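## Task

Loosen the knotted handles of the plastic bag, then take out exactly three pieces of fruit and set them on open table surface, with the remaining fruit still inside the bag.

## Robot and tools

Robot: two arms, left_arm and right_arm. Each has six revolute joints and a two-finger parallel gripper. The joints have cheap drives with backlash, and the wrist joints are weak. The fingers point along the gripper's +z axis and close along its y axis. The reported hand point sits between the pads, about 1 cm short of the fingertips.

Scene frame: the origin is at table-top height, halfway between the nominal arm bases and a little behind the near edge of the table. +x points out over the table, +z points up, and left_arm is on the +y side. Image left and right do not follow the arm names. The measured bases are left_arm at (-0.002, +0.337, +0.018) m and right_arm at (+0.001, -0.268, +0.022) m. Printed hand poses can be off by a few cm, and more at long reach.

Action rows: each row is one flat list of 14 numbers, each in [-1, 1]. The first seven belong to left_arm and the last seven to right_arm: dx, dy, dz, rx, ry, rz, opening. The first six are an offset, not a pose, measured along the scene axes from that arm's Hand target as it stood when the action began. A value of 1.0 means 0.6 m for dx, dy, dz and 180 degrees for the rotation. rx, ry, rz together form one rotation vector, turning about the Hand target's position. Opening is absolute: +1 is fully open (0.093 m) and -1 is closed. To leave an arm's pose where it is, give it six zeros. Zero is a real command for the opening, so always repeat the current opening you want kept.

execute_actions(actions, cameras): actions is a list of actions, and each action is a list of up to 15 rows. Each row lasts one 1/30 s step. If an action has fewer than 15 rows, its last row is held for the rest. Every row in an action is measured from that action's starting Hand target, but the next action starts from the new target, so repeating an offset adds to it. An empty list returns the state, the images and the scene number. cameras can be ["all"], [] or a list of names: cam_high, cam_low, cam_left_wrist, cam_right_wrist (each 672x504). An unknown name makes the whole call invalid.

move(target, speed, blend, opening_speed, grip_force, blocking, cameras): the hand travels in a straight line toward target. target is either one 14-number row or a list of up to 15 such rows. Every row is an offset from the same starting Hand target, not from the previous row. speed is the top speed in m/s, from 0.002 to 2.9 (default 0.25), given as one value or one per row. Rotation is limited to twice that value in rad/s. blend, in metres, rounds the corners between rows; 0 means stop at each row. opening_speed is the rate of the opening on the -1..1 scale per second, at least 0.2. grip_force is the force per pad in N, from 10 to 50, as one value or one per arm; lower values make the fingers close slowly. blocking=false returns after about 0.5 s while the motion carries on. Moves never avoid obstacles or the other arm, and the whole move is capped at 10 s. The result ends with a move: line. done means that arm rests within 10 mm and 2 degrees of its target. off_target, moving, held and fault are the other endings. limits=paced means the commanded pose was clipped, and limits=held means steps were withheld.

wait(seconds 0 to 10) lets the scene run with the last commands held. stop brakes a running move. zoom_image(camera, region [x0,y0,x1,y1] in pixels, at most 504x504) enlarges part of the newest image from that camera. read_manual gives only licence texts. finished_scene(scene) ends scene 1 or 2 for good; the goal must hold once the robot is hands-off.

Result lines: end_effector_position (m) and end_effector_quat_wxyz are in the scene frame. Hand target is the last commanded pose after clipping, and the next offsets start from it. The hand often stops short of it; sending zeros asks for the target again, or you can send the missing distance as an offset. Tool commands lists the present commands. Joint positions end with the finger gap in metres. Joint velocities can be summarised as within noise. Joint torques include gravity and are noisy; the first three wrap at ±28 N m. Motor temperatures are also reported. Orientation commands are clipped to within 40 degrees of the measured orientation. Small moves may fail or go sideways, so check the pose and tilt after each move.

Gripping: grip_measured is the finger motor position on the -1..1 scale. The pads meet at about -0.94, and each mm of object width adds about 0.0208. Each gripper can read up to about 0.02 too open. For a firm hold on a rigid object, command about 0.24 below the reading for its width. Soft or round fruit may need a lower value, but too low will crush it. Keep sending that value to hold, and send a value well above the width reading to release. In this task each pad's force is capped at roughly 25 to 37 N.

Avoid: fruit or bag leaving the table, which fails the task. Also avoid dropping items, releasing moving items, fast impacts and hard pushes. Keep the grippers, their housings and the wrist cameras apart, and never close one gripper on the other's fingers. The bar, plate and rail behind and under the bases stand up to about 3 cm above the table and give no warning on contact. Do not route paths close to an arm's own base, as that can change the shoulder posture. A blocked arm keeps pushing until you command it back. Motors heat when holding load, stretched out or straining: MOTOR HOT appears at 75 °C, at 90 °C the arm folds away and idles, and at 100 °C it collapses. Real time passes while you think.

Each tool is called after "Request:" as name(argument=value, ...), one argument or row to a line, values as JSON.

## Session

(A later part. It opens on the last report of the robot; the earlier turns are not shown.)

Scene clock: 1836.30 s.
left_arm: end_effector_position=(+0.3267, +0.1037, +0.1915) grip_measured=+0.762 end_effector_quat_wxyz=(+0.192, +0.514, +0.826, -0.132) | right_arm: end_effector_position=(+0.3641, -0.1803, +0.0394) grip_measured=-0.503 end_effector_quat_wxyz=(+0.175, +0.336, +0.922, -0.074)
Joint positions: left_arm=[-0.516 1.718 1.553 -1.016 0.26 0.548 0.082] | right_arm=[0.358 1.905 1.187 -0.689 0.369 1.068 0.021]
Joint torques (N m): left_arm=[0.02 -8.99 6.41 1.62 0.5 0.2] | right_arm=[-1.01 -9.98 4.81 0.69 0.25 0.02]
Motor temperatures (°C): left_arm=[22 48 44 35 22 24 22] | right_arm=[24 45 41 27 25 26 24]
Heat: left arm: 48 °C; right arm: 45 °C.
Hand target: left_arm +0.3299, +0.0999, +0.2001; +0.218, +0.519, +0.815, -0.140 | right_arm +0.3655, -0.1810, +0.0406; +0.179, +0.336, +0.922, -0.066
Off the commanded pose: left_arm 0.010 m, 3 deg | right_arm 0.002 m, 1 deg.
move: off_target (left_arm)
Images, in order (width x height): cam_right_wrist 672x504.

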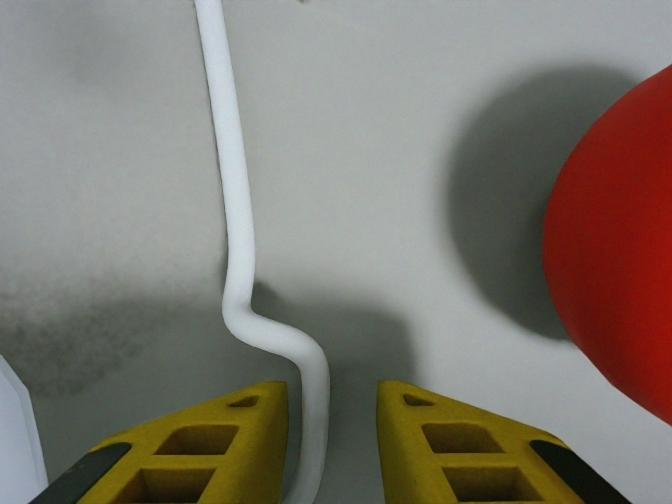

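Request:
move(
  target=[
    [0, 0, 0, 0, 0, 0, 0.76, -0.0478, 0.0382, 0.155, 0, 0, 0, -0.5],
    [0.1567, -0.1725, -0.0418, 0, 0, 0, 0.85, -0.2092, -0.2983, 0.2657, -0.008, -0.0145, 0.1116, -0.5],
  ],
  speed=[0.12, 0.25],
  blend=[0.02, 0],
  cameras=["cam_left_wrist", "cam_high"],
)

Scene clock: 1844.50 s.
left_arm: end_effector_position=(+0.4272, -0.0046, +0.1791) grip_measured=+0.848 end_effector_quat_wxyz=(+0.234, +0.522, +0.807, -0.146) | right_arm: end_effector_position=(+0.2444, -0.3610, +0.1991) grip_measured=-0.503 end_effector_quat_wxyz=(+0.222, +0.171, +0.959, -0.042)
Joint positions: left_arm=[-0.597 2.255 2.225 -1.044 0.258 0.488 0.086] | right_arm=[-0.382 1.1 1.054 -1.055 0.026 0.005 0.021]
Joint torques (N m): left_arm=[-0.7 -9.66 10.21 0.98 0.03 -0.14] | right_arm=[-1.13 -2.66 7.86 0.81 -0.1 0.03]
Heat: left arm: 47 °C; right arm: 46 °C.
Hand target: left_arm +0.4239, -0.0036, +0.1750; +0.218, +0.519, +0.815, -0.139 | right_arm +0.2400, -0.3599, +0.1999; +0.213, +0.169, +0.962, -0.037
Off the commanded pose: left_arm 0.005 m, 2 deg | right_arm 0.005 m, 1 deg.
move: done
Images, in order (width x height): cam_high 672x504, cam_left_wrist 672x504.

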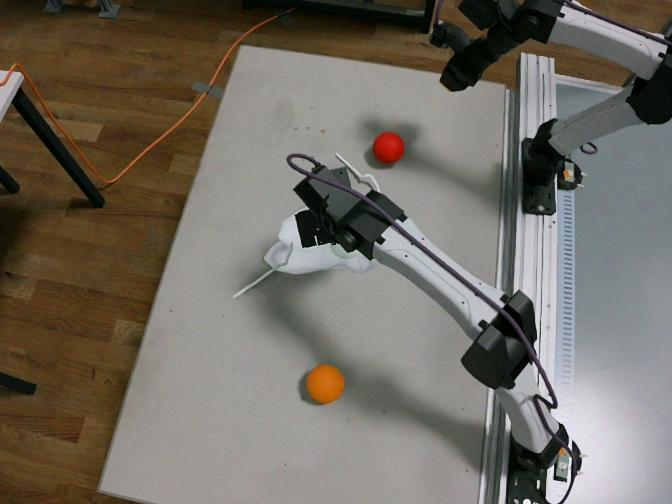

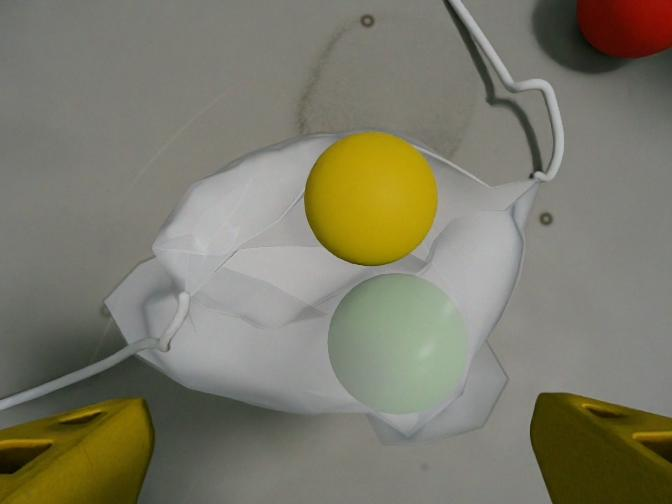

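Request:
zoom_image(
  camera="cam_left_wrist",
  region=[220, 100, 560, 320],
)

Scaled by 1.482 from the camera's 672x504 image, which has a finer 960x720 frame.

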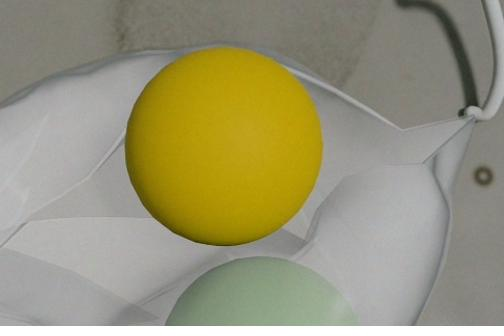

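Request:
move(
  target=[0.0092, -0.1195, -0.12, 0, 0, 0.0611, 0.82, 0, 0, 0, 0, 0, 0, -0.5],
  speed=0.15,
  cameras=["cam_left_wrist"],
)

Scene clock: 1868.30 s.
left_arm: end_effector_position=(+0.4187, -0.0645, +0.0971) grip_measured=+0.822 end_effector_quat_wxyz=(+0.203, +0.445, +0.864, -0.116) | right_arm: end_effector_position=(+0.2444, -0.3610, +0.1991) grip_measured=-0.503 end_effector_quat_wxyz=(+0.222, +0.171, +0.959, -0.042)
Joint positions: left_arm=[-0.733 2.443 2.254 -0.921 0.103 0.195 0.085] | right_arm=[-0.382 1.1 1.054 -1.055 0.026 0.005 0.021]
Joint torques (N m): left_arm=[-0.8 -10.93 10.33 1.77 -0.07 -0.12] | right_arm=[-1.24 -2.67 8.01 0.82 -0.06 0.04]
Motor temperatures (°C): left_arm=[22 46 50 34 21 24 22] | right_arm=[24 42 41 27 25 26 24]
Heat: left arm: 50 °C; right arm: 42 °C.
Hand target: left_arm +0.4296, -0.0752, +0.1031; +0.230, +0.438, +0.861, -0.118 | right_arm +0.2400, -0.3600, +0.1999; +0.213, +0.169, +0.962, -0.037
Off the commanded pose: left_arm 0.016 m, 3 deg | right_arm 0.005 m, 1 deg.
move: off_target (left_arm)
Images, in order (width x height): cam_left_wrist 672x504.

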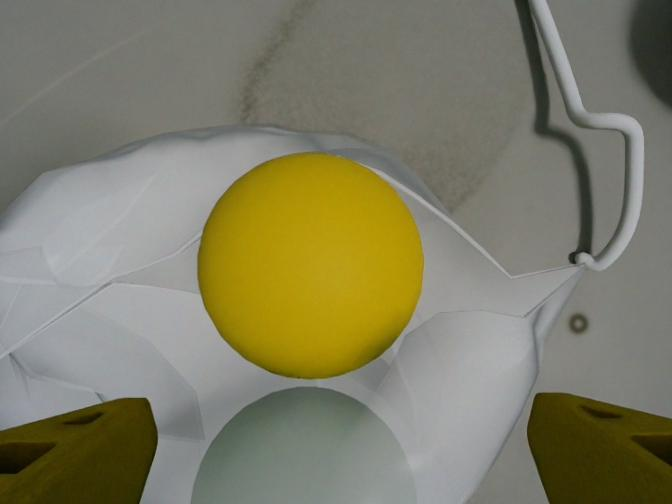

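Request:
move(
  target=[0.0215, -0.0165, -0.0350, 0, 0, 0, 0.82, 0, 0, 0, 0, 0, 0, -0.5],
  speed=0.08,
  cameras=["cam_left_wrist"],
)

Scene clock: 1877.93 s.
left_arm: end_effector_position=(+0.4331, -0.0778, +0.0787) grip_measured=+0.822 end_effector_quat_wxyz=(+0.210, +0.444, +0.863, -0.118) | right_arm: end_effector_position=(+0.2444, -0.3610, +0.1991) grip_measured=-0.503 end_effector_quat_wxyz=(+0.222, +0.171, +0.959, -0.042)
Joint positions: left_arm=[-0.733 2.548 2.366 -0.915 0.102 0.195 0.085] | right_arm=[-0.382 1.1 1.054 -1.055 0.026 0.005 0.021]
Joint torques (N m): left_arm=[-0.39 -11.3 10.36 1.67 -0.07 -0.08] | right_arm=[-1.29 -2.8 8.03 0.79 -0.1 0]
Heat: left arm: 50 °C; right arm: 41 °C.
Hand target: left_arm +0.4425, -0.0850, +0.0819; +0.230, +0.438, +0.861, -0.118 | right_arm +0.2400, -0.3600, +0.1999; +0.213, +0.169, +0.962, -0.037
Off the commanded pose: left_arm 0.012 m, 2 deg | right_arm 0.005 m, 1 deg.
move: off_target (left_arm)
Images, in order (width x height): cam_left_wrist 672x504.

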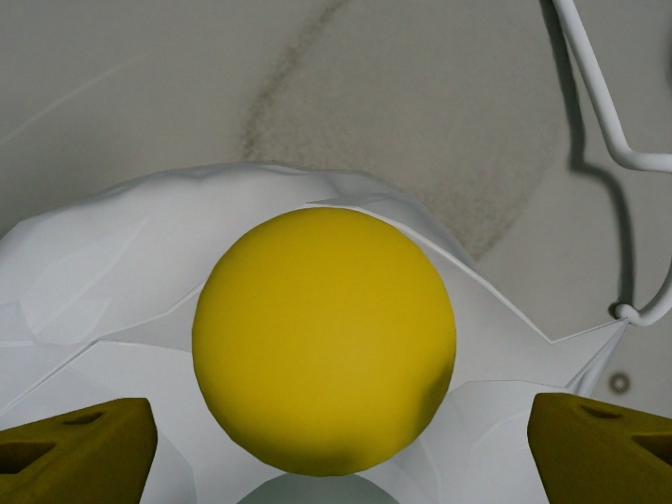

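Request:
move(
  target=[0.0172, -0.0155, -0.0532, 0, 0, 0, 0.82, 0, 0, 0, 0, 0, 0, -0.5],
  speed=0.08,
  cameras=["cam_left_wrist"],
)

Scene clock: 1885.87 s.
left_arm: end_effector_position=(+0.4411, -0.0857, +0.0461) grip_measured=+0.822 end_effector_quat_wxyz=(+0.204, +0.445, +0.864, -0.117) | right_arm: end_effector_position=(+0.2444, -0.3610, +0.1991) grip_measured=-0.503 end_effector_quat_wxyz=(+0.222, +0.171, +0.959, -0.042)
Joint positions: left_arm=[-0.733 2.647 2.431 -0.892 0.102 0.195 0.085] | right_arm=[-0.382 1.1 1.054 -1.055 0.026 0.005 0.021]
Joint torques (N m): left_arm=[-0.35 -11.67 10.33 1.79 -0.06 -0.09] | right_arm=[-1.17 -2.61 7.97 0.81 -0.08 0]
Heat: left arm: 50 °C; right arm: 42 °C.
Hand target: left_arm +0.4527, -0.0943, +0.0500; +0.230, +0.438, +0.861, -0.118 | right_arm +0.2400, -0.3600, +0.1999; +0.213, +0.169, +0.962, -0.037
Off the commanded pose: left_arm 0.015 m, 3 deg | right_arm 0.005 m, 1 deg.
move: off_target (left_arm)
Images, in order (width x height): cam_left_wrist 672x504.

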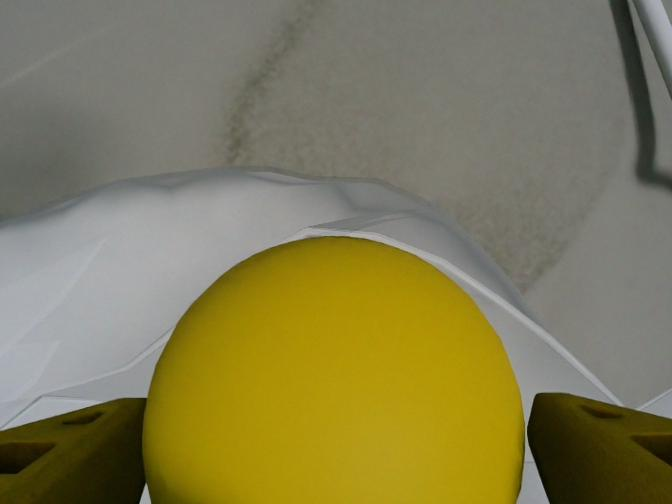

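Request:
move(
  target=[0, 0, 0, 0, 0, 0, 0.35, 0, 0, 0, 0, 0, 0, -0.5],
  speed=0.05,
  grip_force=[20, 50],
  opening_speed=0.4,
  cameras=["cam_left_wrist"],
)

Scene clock: 1891.47 s.
left_arm: end_effector_position=(+0.4411, -0.0857, +0.0461) grip_measured=+0.380 end_effector_quat_wxyz=(+0.204, +0.445, +0.864, -0.117) | right_arm: end_effector_position=(+0.2444, -0.3610, +0.1991) grip_measured=-0.503 end_effector_quat_wxyz=(+0.222, +0.171, +0.959, -0.042)
Joint positions: left_arm=[-0.733 2.647 2.431 -0.892 0.102 0.195 0.063] | right_arm=[-0.382 1.1 1.054 -1.055 0.026 0.005 0.021]
Joint torques (N m): left_arm=[-0.32 -11.63 10.32 1.79 -0.07 -0.05] | right_arm=[-1.14 -2.63 8.08 0.83 -0.09 0.05]
Motor temperatures (°C): left_arm=[22 51 50 36 21 24 22] | right_arm=[24 40 42 27 25 26 24]
Heat: left arm: 51 °C; right arm: 42 °C.
Hand target: left_arm +0.4527, -0.0943, +0.0500; +0.230, +0.438, +0.861, -0.118 | right_arm +0.2400, -0.3600, +0.1999; +0.213, +0.169, +0.962, -0.037
Off the commanded pose: left_arm 0.015 m, 3 deg | right_arm 0.005 m, 1 deg.
grip_force (N): 20, 50
move: off_target (left_arm)
Images, in order (width x height): cam_left_wrist 672x504.

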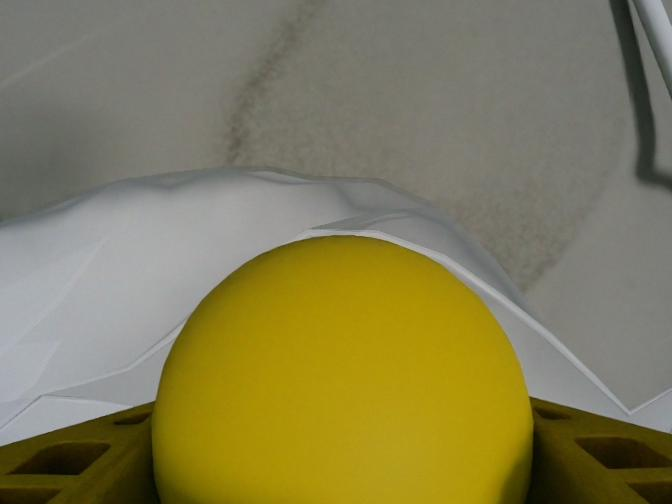

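Request:
move(
  target=[-0.045, 0.045, 0.13, 0, 0, 0, 0.35, 0, 0, 0, 0, 0, 0, -0.5],
  speed=0.08,
  cameras=["cam_left_wrist", "cam_high"],
)

Scene clock: 1896.93 s.
left_arm: end_effector_position=(+0.4318, -0.0759, +0.1132) grip_measured=+0.359 end_effector_quat_wxyz=(+0.233, +0.443, +0.857, -0.124) | right_arm: end_effector_position=(+0.2444, -0.3610, +0.1991) grip_measured=-0.503 end_effector_quat_wxyz=(+0.222, +0.171, +0.959, -0.042)
Joint positions: left_arm=[-0.733 2.473 2.342 -0.916 0.102 0.195 0.062] | right_arm=[-0.382 1.1 1.054 -1.055 0.026 0.005 0.021]
Joint torques (N m): left_arm=[-0.24 -15.51 6.8 1.1 -0.04 -0.06] | right_arm=[-1.14 -2.55 8.09 0.8 -0.09 0.02]
Heat: left arm: 52 °C; right arm: 42 °C.
Hand target: left_arm +0.4258, -0.0673, +0.1281; +0.230, +0.438, +0.861, -0.118 | right_arm +0.2400, -0.3600, +0.1999; +0.213, +0.169, +0.962, -0.037
Off the commanded pose: left_arm 0.018 m, 1 deg | right_arm 0.005 m, 1 deg.
grip_force (N): 20, 50
move: off_target (left_arm)
Images, in order (width x height): cam_high 672x504, cam_left_wrist 672x504.

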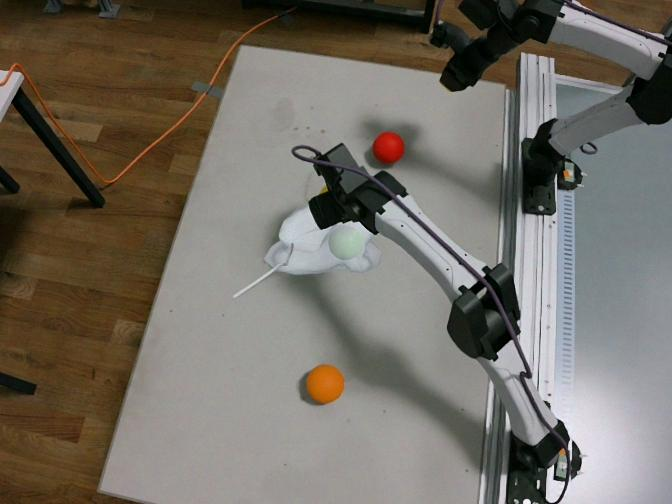

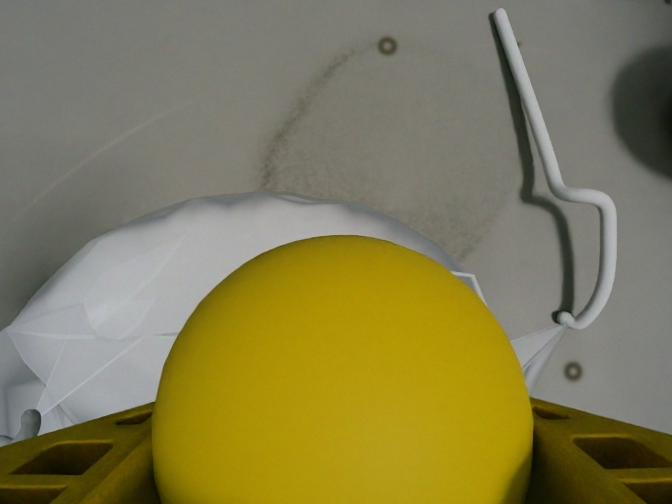

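Request:
move(
  target=[
    [-0.043, 0.0372, 0.1033, 0, 0, 0, 0.35, 0, 0, 0, 0, 0, 0, -0.5],
    [-0.1763, 0.3788, 0.0865, 0, 0, 0, 0.35, 0, 0, 0, 0, 0, 0, -0.5],
  ],
  speed=[0.1, 0.2],
  blend=[0.02, 0],
  cameras=["cam_left_wrist", "cam_high"],
)

Scene clock: 1904.87 s.
left_arm: end_effector_position=(+0.3161, +0.1645, +0.1729) grip_measured=+0.359 end_effector_quat_wxyz=(+0.204, +0.432, +0.872, -0.110) | right_arm: end_effector_position=(+0.2444, -0.3610, +0.1991) grip_measured=-0.503 end_effector_quat_wxyz=(+0.222, +0.171, +0.959, -0.042)
Joint positions: left_arm=[-0.398 1.538 1.289 -0.91 0.225 0.476 0.062] | right_arm=[-0.382 1.1 1.054 -1.055 0.026 0.005 0.021]
Joint torques (N m): left_arm=[0.03 -7.34 6.49 1.7 0.54 0.15] | right_arm=[-1.2 -2.65 7.92 0.82 -0.08 0.04]
Motor temperatures (°C): left_arm=[22 56 49 36 21 24 22] | right_arm=[24 39 42 27 24 26 24]
Heat: left arm: 56 °C; right arm: 42 °C.
Hand target: left_arm +0.3200, +0.1599, +0.1799; +0.230, +0.438, +0.861, -0.118 | right_arm +0.2400, -0.3600, +0.1999; +0.213, +0.169, +0.962, -0.037
Off the commanded pose: left_arm 0.009 m, 3 deg | right_arm 0.005 m, 1 deg.
grip_force (N): 20, 50
move: off_target (left_arm)
Images, in order (width x height): cam_high 672x504, cam_left_wrist 672x504.

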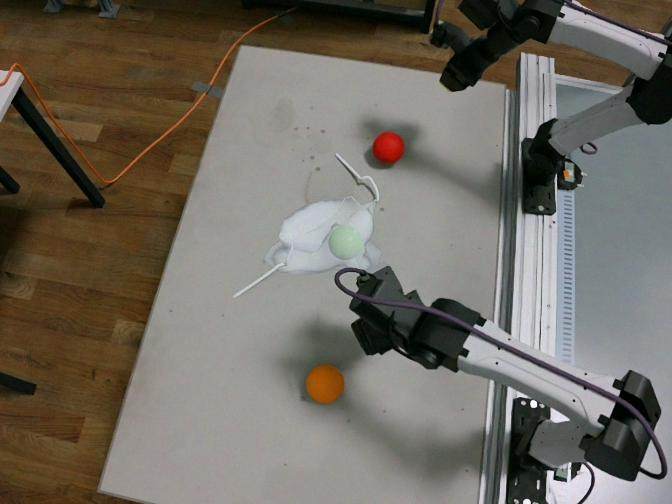

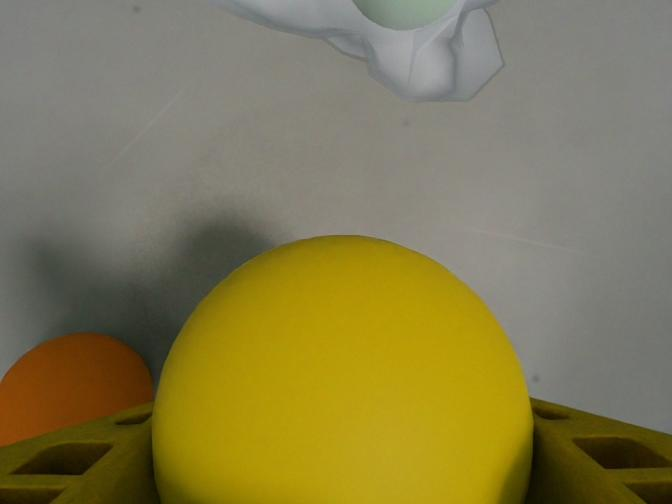

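Request:
move(
  target=[0, 0, -0.2, 0, 0, 0, 0.35, 0, 0, 0, 0, 0, 0, -0.5],
  speed=0.12,
)

Request:
move(
  target=[0, 0, -0.0167, 0, 0, 0, 0.35, 0, 0, 0, 0, 0, 0, -0.5],
  speed=0.05,
)

Scene clock: 1910.33 s.
left_arm: end_effector_position=(+0.3145, +0.1642, +0.0603) grip_measured=+0.359 end_effector_quat_wxyz=(+0.214, +0.434, +0.868, -0.110) | right_arm: end_effector_position=(+0.2444, -0.3610, +0.1991) grip_measured=-0.503 end_effector_quat_wxyz=(+0.222, +0.171, +0.959, -0.042)
Joint positions: left_arm=[-0.395 1.629 0.908 -0.419 0.228 0.483 0.062] | right_arm=[-0.382 1.1 1.054 -1.055 0.026 0.005 0.021]
Joint torques (N m): left_arm=[0.17 -5.41 6.27 1.75 0.49 0.17] | right_arm=[-1.14 -2.58 7.97 0.82 -0.04 0.02]
Heat: left arm: 53 °C; right arm: 42 °C.
Hand target: left_arm +0.3199, +0.1599, +0.0599; +0.230, +0.438, +0.861, -0.118 | right_arm +0.2400, -0.3600, +0.1999; +0.213, +0.169, +0.962, -0.037
Off the commanded pose: left_arm 0.007 m, 2 deg | right_arm 0.005 m, 1 deg.
grip_force (N): 20, 50
move: done

Scene clock: 1911.33 s.
left_arm: end_effector_position=(+0.3153, +0.1637, +0.0512) grip_measured=+0.359 end_effector_quat_wxyz=(+0.215, +0.434, +0.868, -0.110) | right_arm: end_effector_position=(+0.2444, -0.3610, +0.1991) grip_measured=-0.503 end_effector_quat_wxyz=(+0.222, +0.171, +0.959, -0.042)
Joint positions: left_arm=[-0.395 1.649 0.888 -0.376 0.229 0.483 0.062] | right_arm=[-0.382 1.1 1.054 -1.055 0.026 0.005 0.021]
Joint torques (N m): left_arm=[0.2 -5.41 5.98 1.68 0.5 0.17] | right_arm=[-1.13 -2.63 7.94 0.79 -0.08 0.02]
Heat: left arm: 53 °C; right arm: 42 °C.
Hand target: left_arm +0.3200, +0.1598, +0.0500; +0.230, +0.438, +0.861, -0.118 | right_arm +0.2400, -0.3600, +0.1999; +0.213, +0.169, +0.962, -0.037
Off the commanded pose: left_arm 0.006 m, 2 deg | right_arm 0.005 m, 1 deg.
grip_force (N): 20, 50
move: done

Request:
move(
  target=[0, 0, -0.01, 0, 0, 0, 0.35, 0, 0, 0, 0, 0, 0, -0.5],
  speed=0.04,
)

Request:
move(
  target=[0, 0, -0.0083, 0, 0, 0, 0.35, 0, 0, 0, 0, 0, 0, -0.5],
  speed=0.04,
)

Request:
move(
  target=[0, 0, -0.0067, 0, 0, 0, 0.35, 0, 0, 0, 0, 0, 0, -0.5],
  speed=0.04,
  cameras=["cam_left_wrist"],
)

Scene clock: 1915.40 s.
left_arm: end_effector_position=(+0.3154, +0.1635, +0.0452) grip_measured=+0.359 end_effector_quat_wxyz=(+0.215, +0.434, +0.868, -0.110) | right_arm: end_effector_position=(+0.2444, -0.3610, +0.1991) grip_measured=-0.503 end_effector_quat_wxyz=(+0.222, +0.171, +0.959, -0.042)
Joint positions: left_arm=[-0.395 1.663 0.875 -0.35 0.229 0.483 0.062] | right_arm=[-0.382 1.1 1.054 -1.055 0.026 0.005 0.021]
Joint torques (N m): left_arm=[0.29 -5.48 5.93 1.82 0.49 0.17] | right_arm=[-0.96 -2.61 8.05 0.79 -0.08 0.04]
Motor temperatures (°C): left_arm=[22 51 47 36 22 24 22] | right_arm=[24 38 42 27 24 26 24]
Heat: left arm: 51 °C; right arm: 42 °C.
Hand target: left_arm +0.3200, +0.1599, +0.0440; +0.230, +0.438, +0.861, -0.118 | right_arm +0.2400, -0.3600, +0.1999; +0.213, +0.169, +0.962, -0.037
Off the commanded pose: left_arm 0.006 m, 2 deg | right_arm 0.005 m, 1 deg.
grip_force (N): 20, 50
move: done

Scene clock: 1916.27 s.
left_arm: end_effector_position=(+0.3157, +0.1632, +0.0407) grip_measured=+0.359 end_effector_quat_wxyz=(+0.216, +0.434, +0.868, -0.110) | right_arm: end_effector_position=(+0.2444, -0.3610, +0.1991) grip_measured=-0.503 end_effector_quat_wxyz=(+0.222, +0.171, +0.959, -0.042)
Joint positions: left_arm=[-0.395 1.674 0.865 -0.328 0.229 0.483 0.062] | right_arm=[-0.382 1.1 1.054 -1.055 0.026 0.005 0.021]
Joint torques (N m): left_arm=[0.25 -5.38 5.7 1.78 0.52 0.16] | right_arm=[-1.18 -2.62 7.98 0.84 -0.12 0.04]
Heat: left arm: 50 °C; right arm: 42 °C.
Hand target: left_arm +0.3200, +0.1598, +0.0389; +0.230, +0.438, +0.861, -0.118 | right_arm +0.2400, -0.3600, +0.1999; +0.213, +0.169, +0.962, -0.037
Off the commanded pose: left_arm 0.006 m, 2 deg | right_arm 0.005 m, 1 deg.
grip_force (N): 20, 50
move: done

Scene clock: 1916.97 s.
left_arm: end_effector_position=(+0.3169, +0.1622, +0.0397) grip_measured=+0.359 end_effector_quat_wxyz=(+0.220, +0.434, +0.867, -0.111) | right_arm: end_effector_position=(+0.2444, -0.3610, +0.1991) grip_measured=-0.503 end_effector_quat_wxyz=(+0.222, +0.171, +0.959, -0.042)
Joint positions: left_arm=[-0.395 1.678 0.861 -0.311 0.232 0.483 0.062] | right_arm=[-0.382 1.1 1.054 -1.055 0.026 0.005 0.021]
Joint torques (N m): left_arm=[0.34 -5 5.42 1.79 0.47 0.19] | right_arm=[-1.28 -2.66 7.94 0.81 -0.03 0.06]
Heat: left arm: 50 °C; right arm: 42 °C.
Hand target: left_arm +0.3200, +0.1599, +0.0349; +0.230, +0.438, +0.861, -0.118 | right_arm +0.2400, -0.3600, +0.1999; +0.213, +0.169, +0.962, -0.037
Off the commanded pose: left_arm 0.006 m, 2 deg | right_arm 0.005 m, 1 deg.
grip_force (N): 20, 50
move: done
Images, in order (width x height): cam_left_wrist 672x504.

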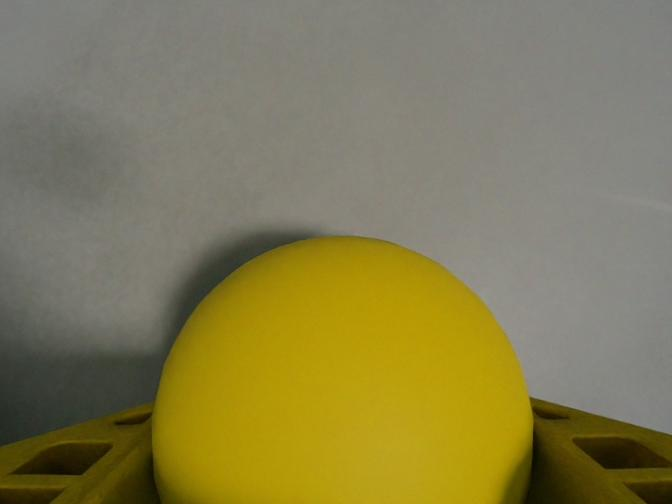

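Request:
move(
  target=[0, 0, 0.005, 0, 0, 0, 0.6, 0, 0, 0, 0, 0, 0, -0.5],
  speed=0.04,
  opening_speed=0.2,
)

Request:
move(
  target=[0, 0, 0, 0, 0, 0, 1.0, 0, 0, 0, 0, 0, 0, -0.5],
  speed=0.04,
  opening_speed=0.3,
  cameras=["cam_left_wrist"],
)

Scene clock: 1921.03 s.
left_arm: end_effector_position=(+0.3169, +0.1620, +0.0398) grip_measured=+0.598 end_effector_quat_wxyz=(+0.220, +0.434, +0.866, -0.111) | right_arm: end_effector_position=(+0.2444, -0.3610, +0.1991) grip_measured=-0.503 end_effector_quat_wxyz=(+0.222, +0.171, +0.959, -0.042)
Joint positions: left_arm=[-0.395 1.678 0.861 -0.311 0.233 0.483 0.074] | right_arm=[-0.382 1.1 1.054 -1.055 0.026 0.005 0.021]
Joint torques (N m): left_arm=[0.29 -5.55 5.93 1.7 0.48 0.16] | right_arm=[-1.09 -2.62 7.99 0.83 -0.09 0.01]
Heat: left arm: 48 °C; right arm: 42 °C.
Hand target: left_arm +0.3200, +0.1599, +0.0379; +0.230, +0.438, +0.861, -0.118 | right_arm +0.2400, -0.3600, +0.1999; +0.213, +0.169, +0.962, -0.037
Off the commanded pose: left_arm 0.004 m, 2 deg | right_arm 0.005 m, 1 deg.
grip_force (N): 20, 50
move: done

Scene clock: 1922.57 s.
left_arm: end_effector_position=(+0.3169, +0.1620, +0.0398) grip_measured=+1.000 end_effector_quat_wxyz=(+0.220, +0.434, +0.866, -0.111) | right_arm: end_effector_position=(+0.2444, -0.3610, +0.1991) grip_measured=-0.503 end_effector_quat_wxyz=(+0.222, +0.171, +0.959, -0.042)
Joint positions: left_arm=[-0.395 1.678 0.861 -0.311 0.233 0.483 0.093] | right_arm=[-0.382 1.1 1.054 -1.055 0.026 0.005 0.021]
Joint torques (N m): left_arm=[0.32 -5.56 5.94 1.69 0.44 0.17] | right_arm=[-1.1 -2.63 7.86 0.81 -0.08 0.02]
Heat: left arm: 48 °C; right arm: 42 °C.
Hand target: left_arm +0.3200, +0.1599, +0.0379; +0.230, +0.438, +0.861, -0.118 | right_arm +0.2400, -0.3600, +0.1999; +0.213, +0.169, +0.962, -0.037
Off the commanded pose: left_arm 0.004 m, 2 deg | right_arm 0.005 m, 1 deg.
grip_force (N): 20, 50
move: done
Images, in order (width x height): cam_left_wrist 672x504.

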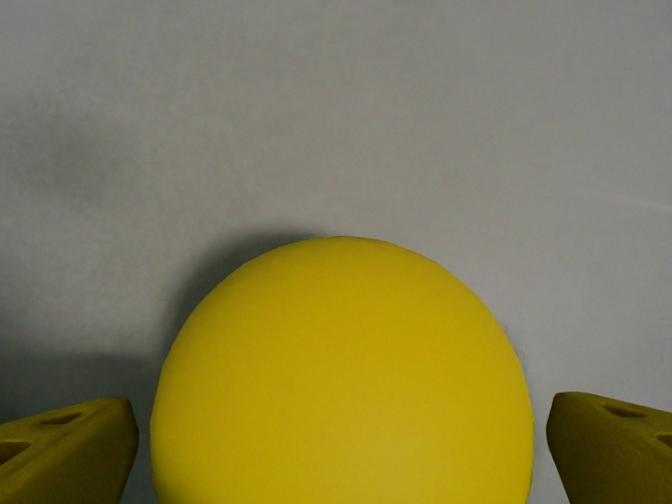

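Request:
move(
  target=[
    [-0.057, 0.0767, 0.19, 0, 0, 0, 1.0, 0, 0, 0, 0, 0, 0, -0.5],
    [-0.1, 0.15, 0.28, 0, 0, 0, 1.0, 0, 0, 0, 0, 0, 0, -0.5],
  ],
  speed=[0.12, 0.2],
  blend=[0.02, 0],
  cameras=["all"],
)

Scene clock: 1928.57 s.
left_arm: end_effector_position=(+0.2649, +0.2510, +0.1992) grip_measured=+1.000 end_effector_quat_wxyz=(+0.233, +0.434, +0.864, -0.107) | right_arm: end_effector_position=(+0.2444, -0.3610, +0.1991) grip_measured=-0.503 end_effector_quat_wxyz=(+0.222, +0.171, +0.959, -0.042)
Joint positions: left_arm=[-0.115 1.238 1.137 -1.075 0.345 0.749 0.093] | right_arm=[-0.382 1.1 1.054 -1.055 0.026 0.005 0.021]
Joint torques (N m): left_arm=[0.35 -3.54 9.77 0.73 0.6 0.18] | right_arm=[-1.14 -2.65 7.84 0.82 -0.13 0.02]
Motor temperatures (°C): left_arm=[22 46 47 36 22 24 22] | right_arm=[24 38 42 27 24 26 24]
Heat: left arm: 47 °C; right arm: 42 °C.
Hand target: left_arm +0.2600, +0.2499, +0.2060; +0.230, +0.438, +0.861, -0.118 | right_arm +0.2400, -0.3600, +0.1999; +0.213, +0.169, +0.962, -0.037
Off the commanded pose: left_arm 0.008 m, 1 deg | right_arm 0.005 m, 1 deg.
grip_force (N): 20, 50
move: done

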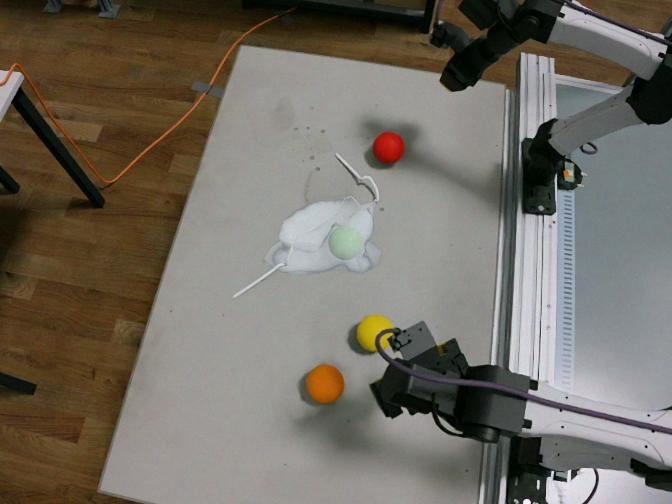

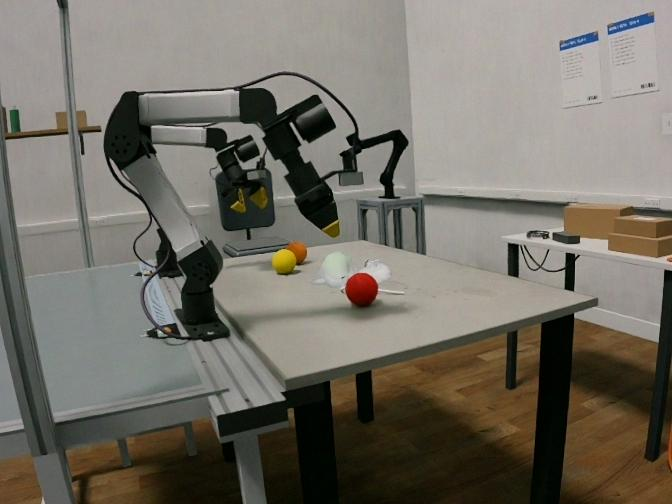

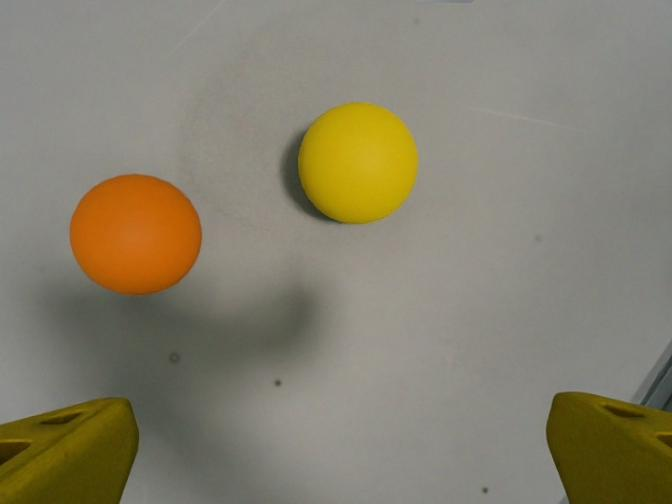

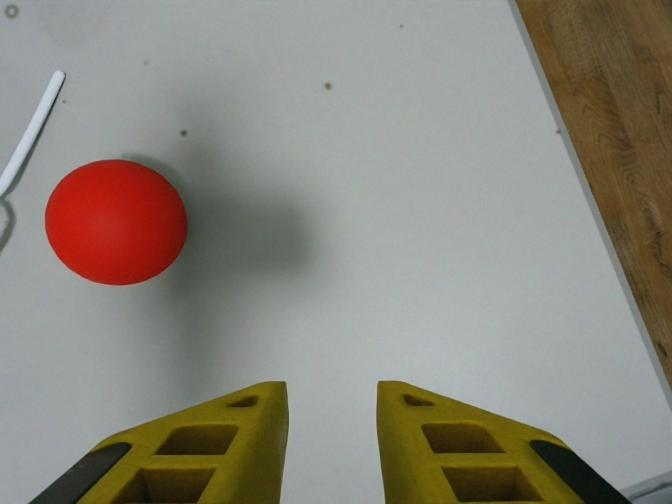

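Request:
zoom_image(
  camera="cam_high",
  region=[220, 140, 420, 310],
)

Request:
zoom_image(
  camera="cam_low",
  region=[270, 225, 430, 325],
)

Scaled by 2.520 from the camera's 672x504 image, which has a finer 960x720 frame.

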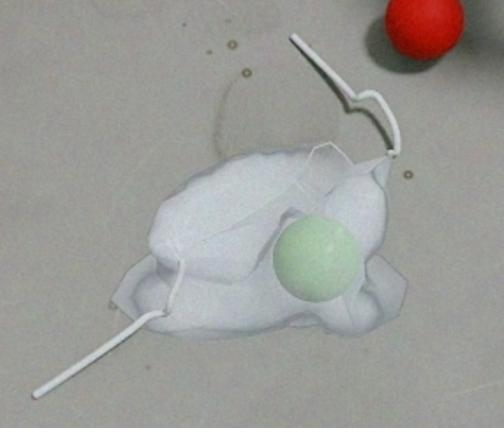

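Scaled by 3.150 from the camera's 672x504 image, which has a finer 960x720 frame.

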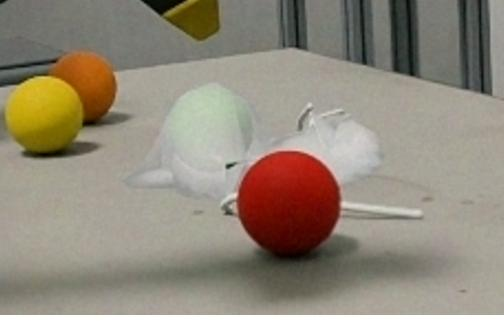

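Request:
finished_scene(
  scene=1,
)

The scene is finished: the task was done.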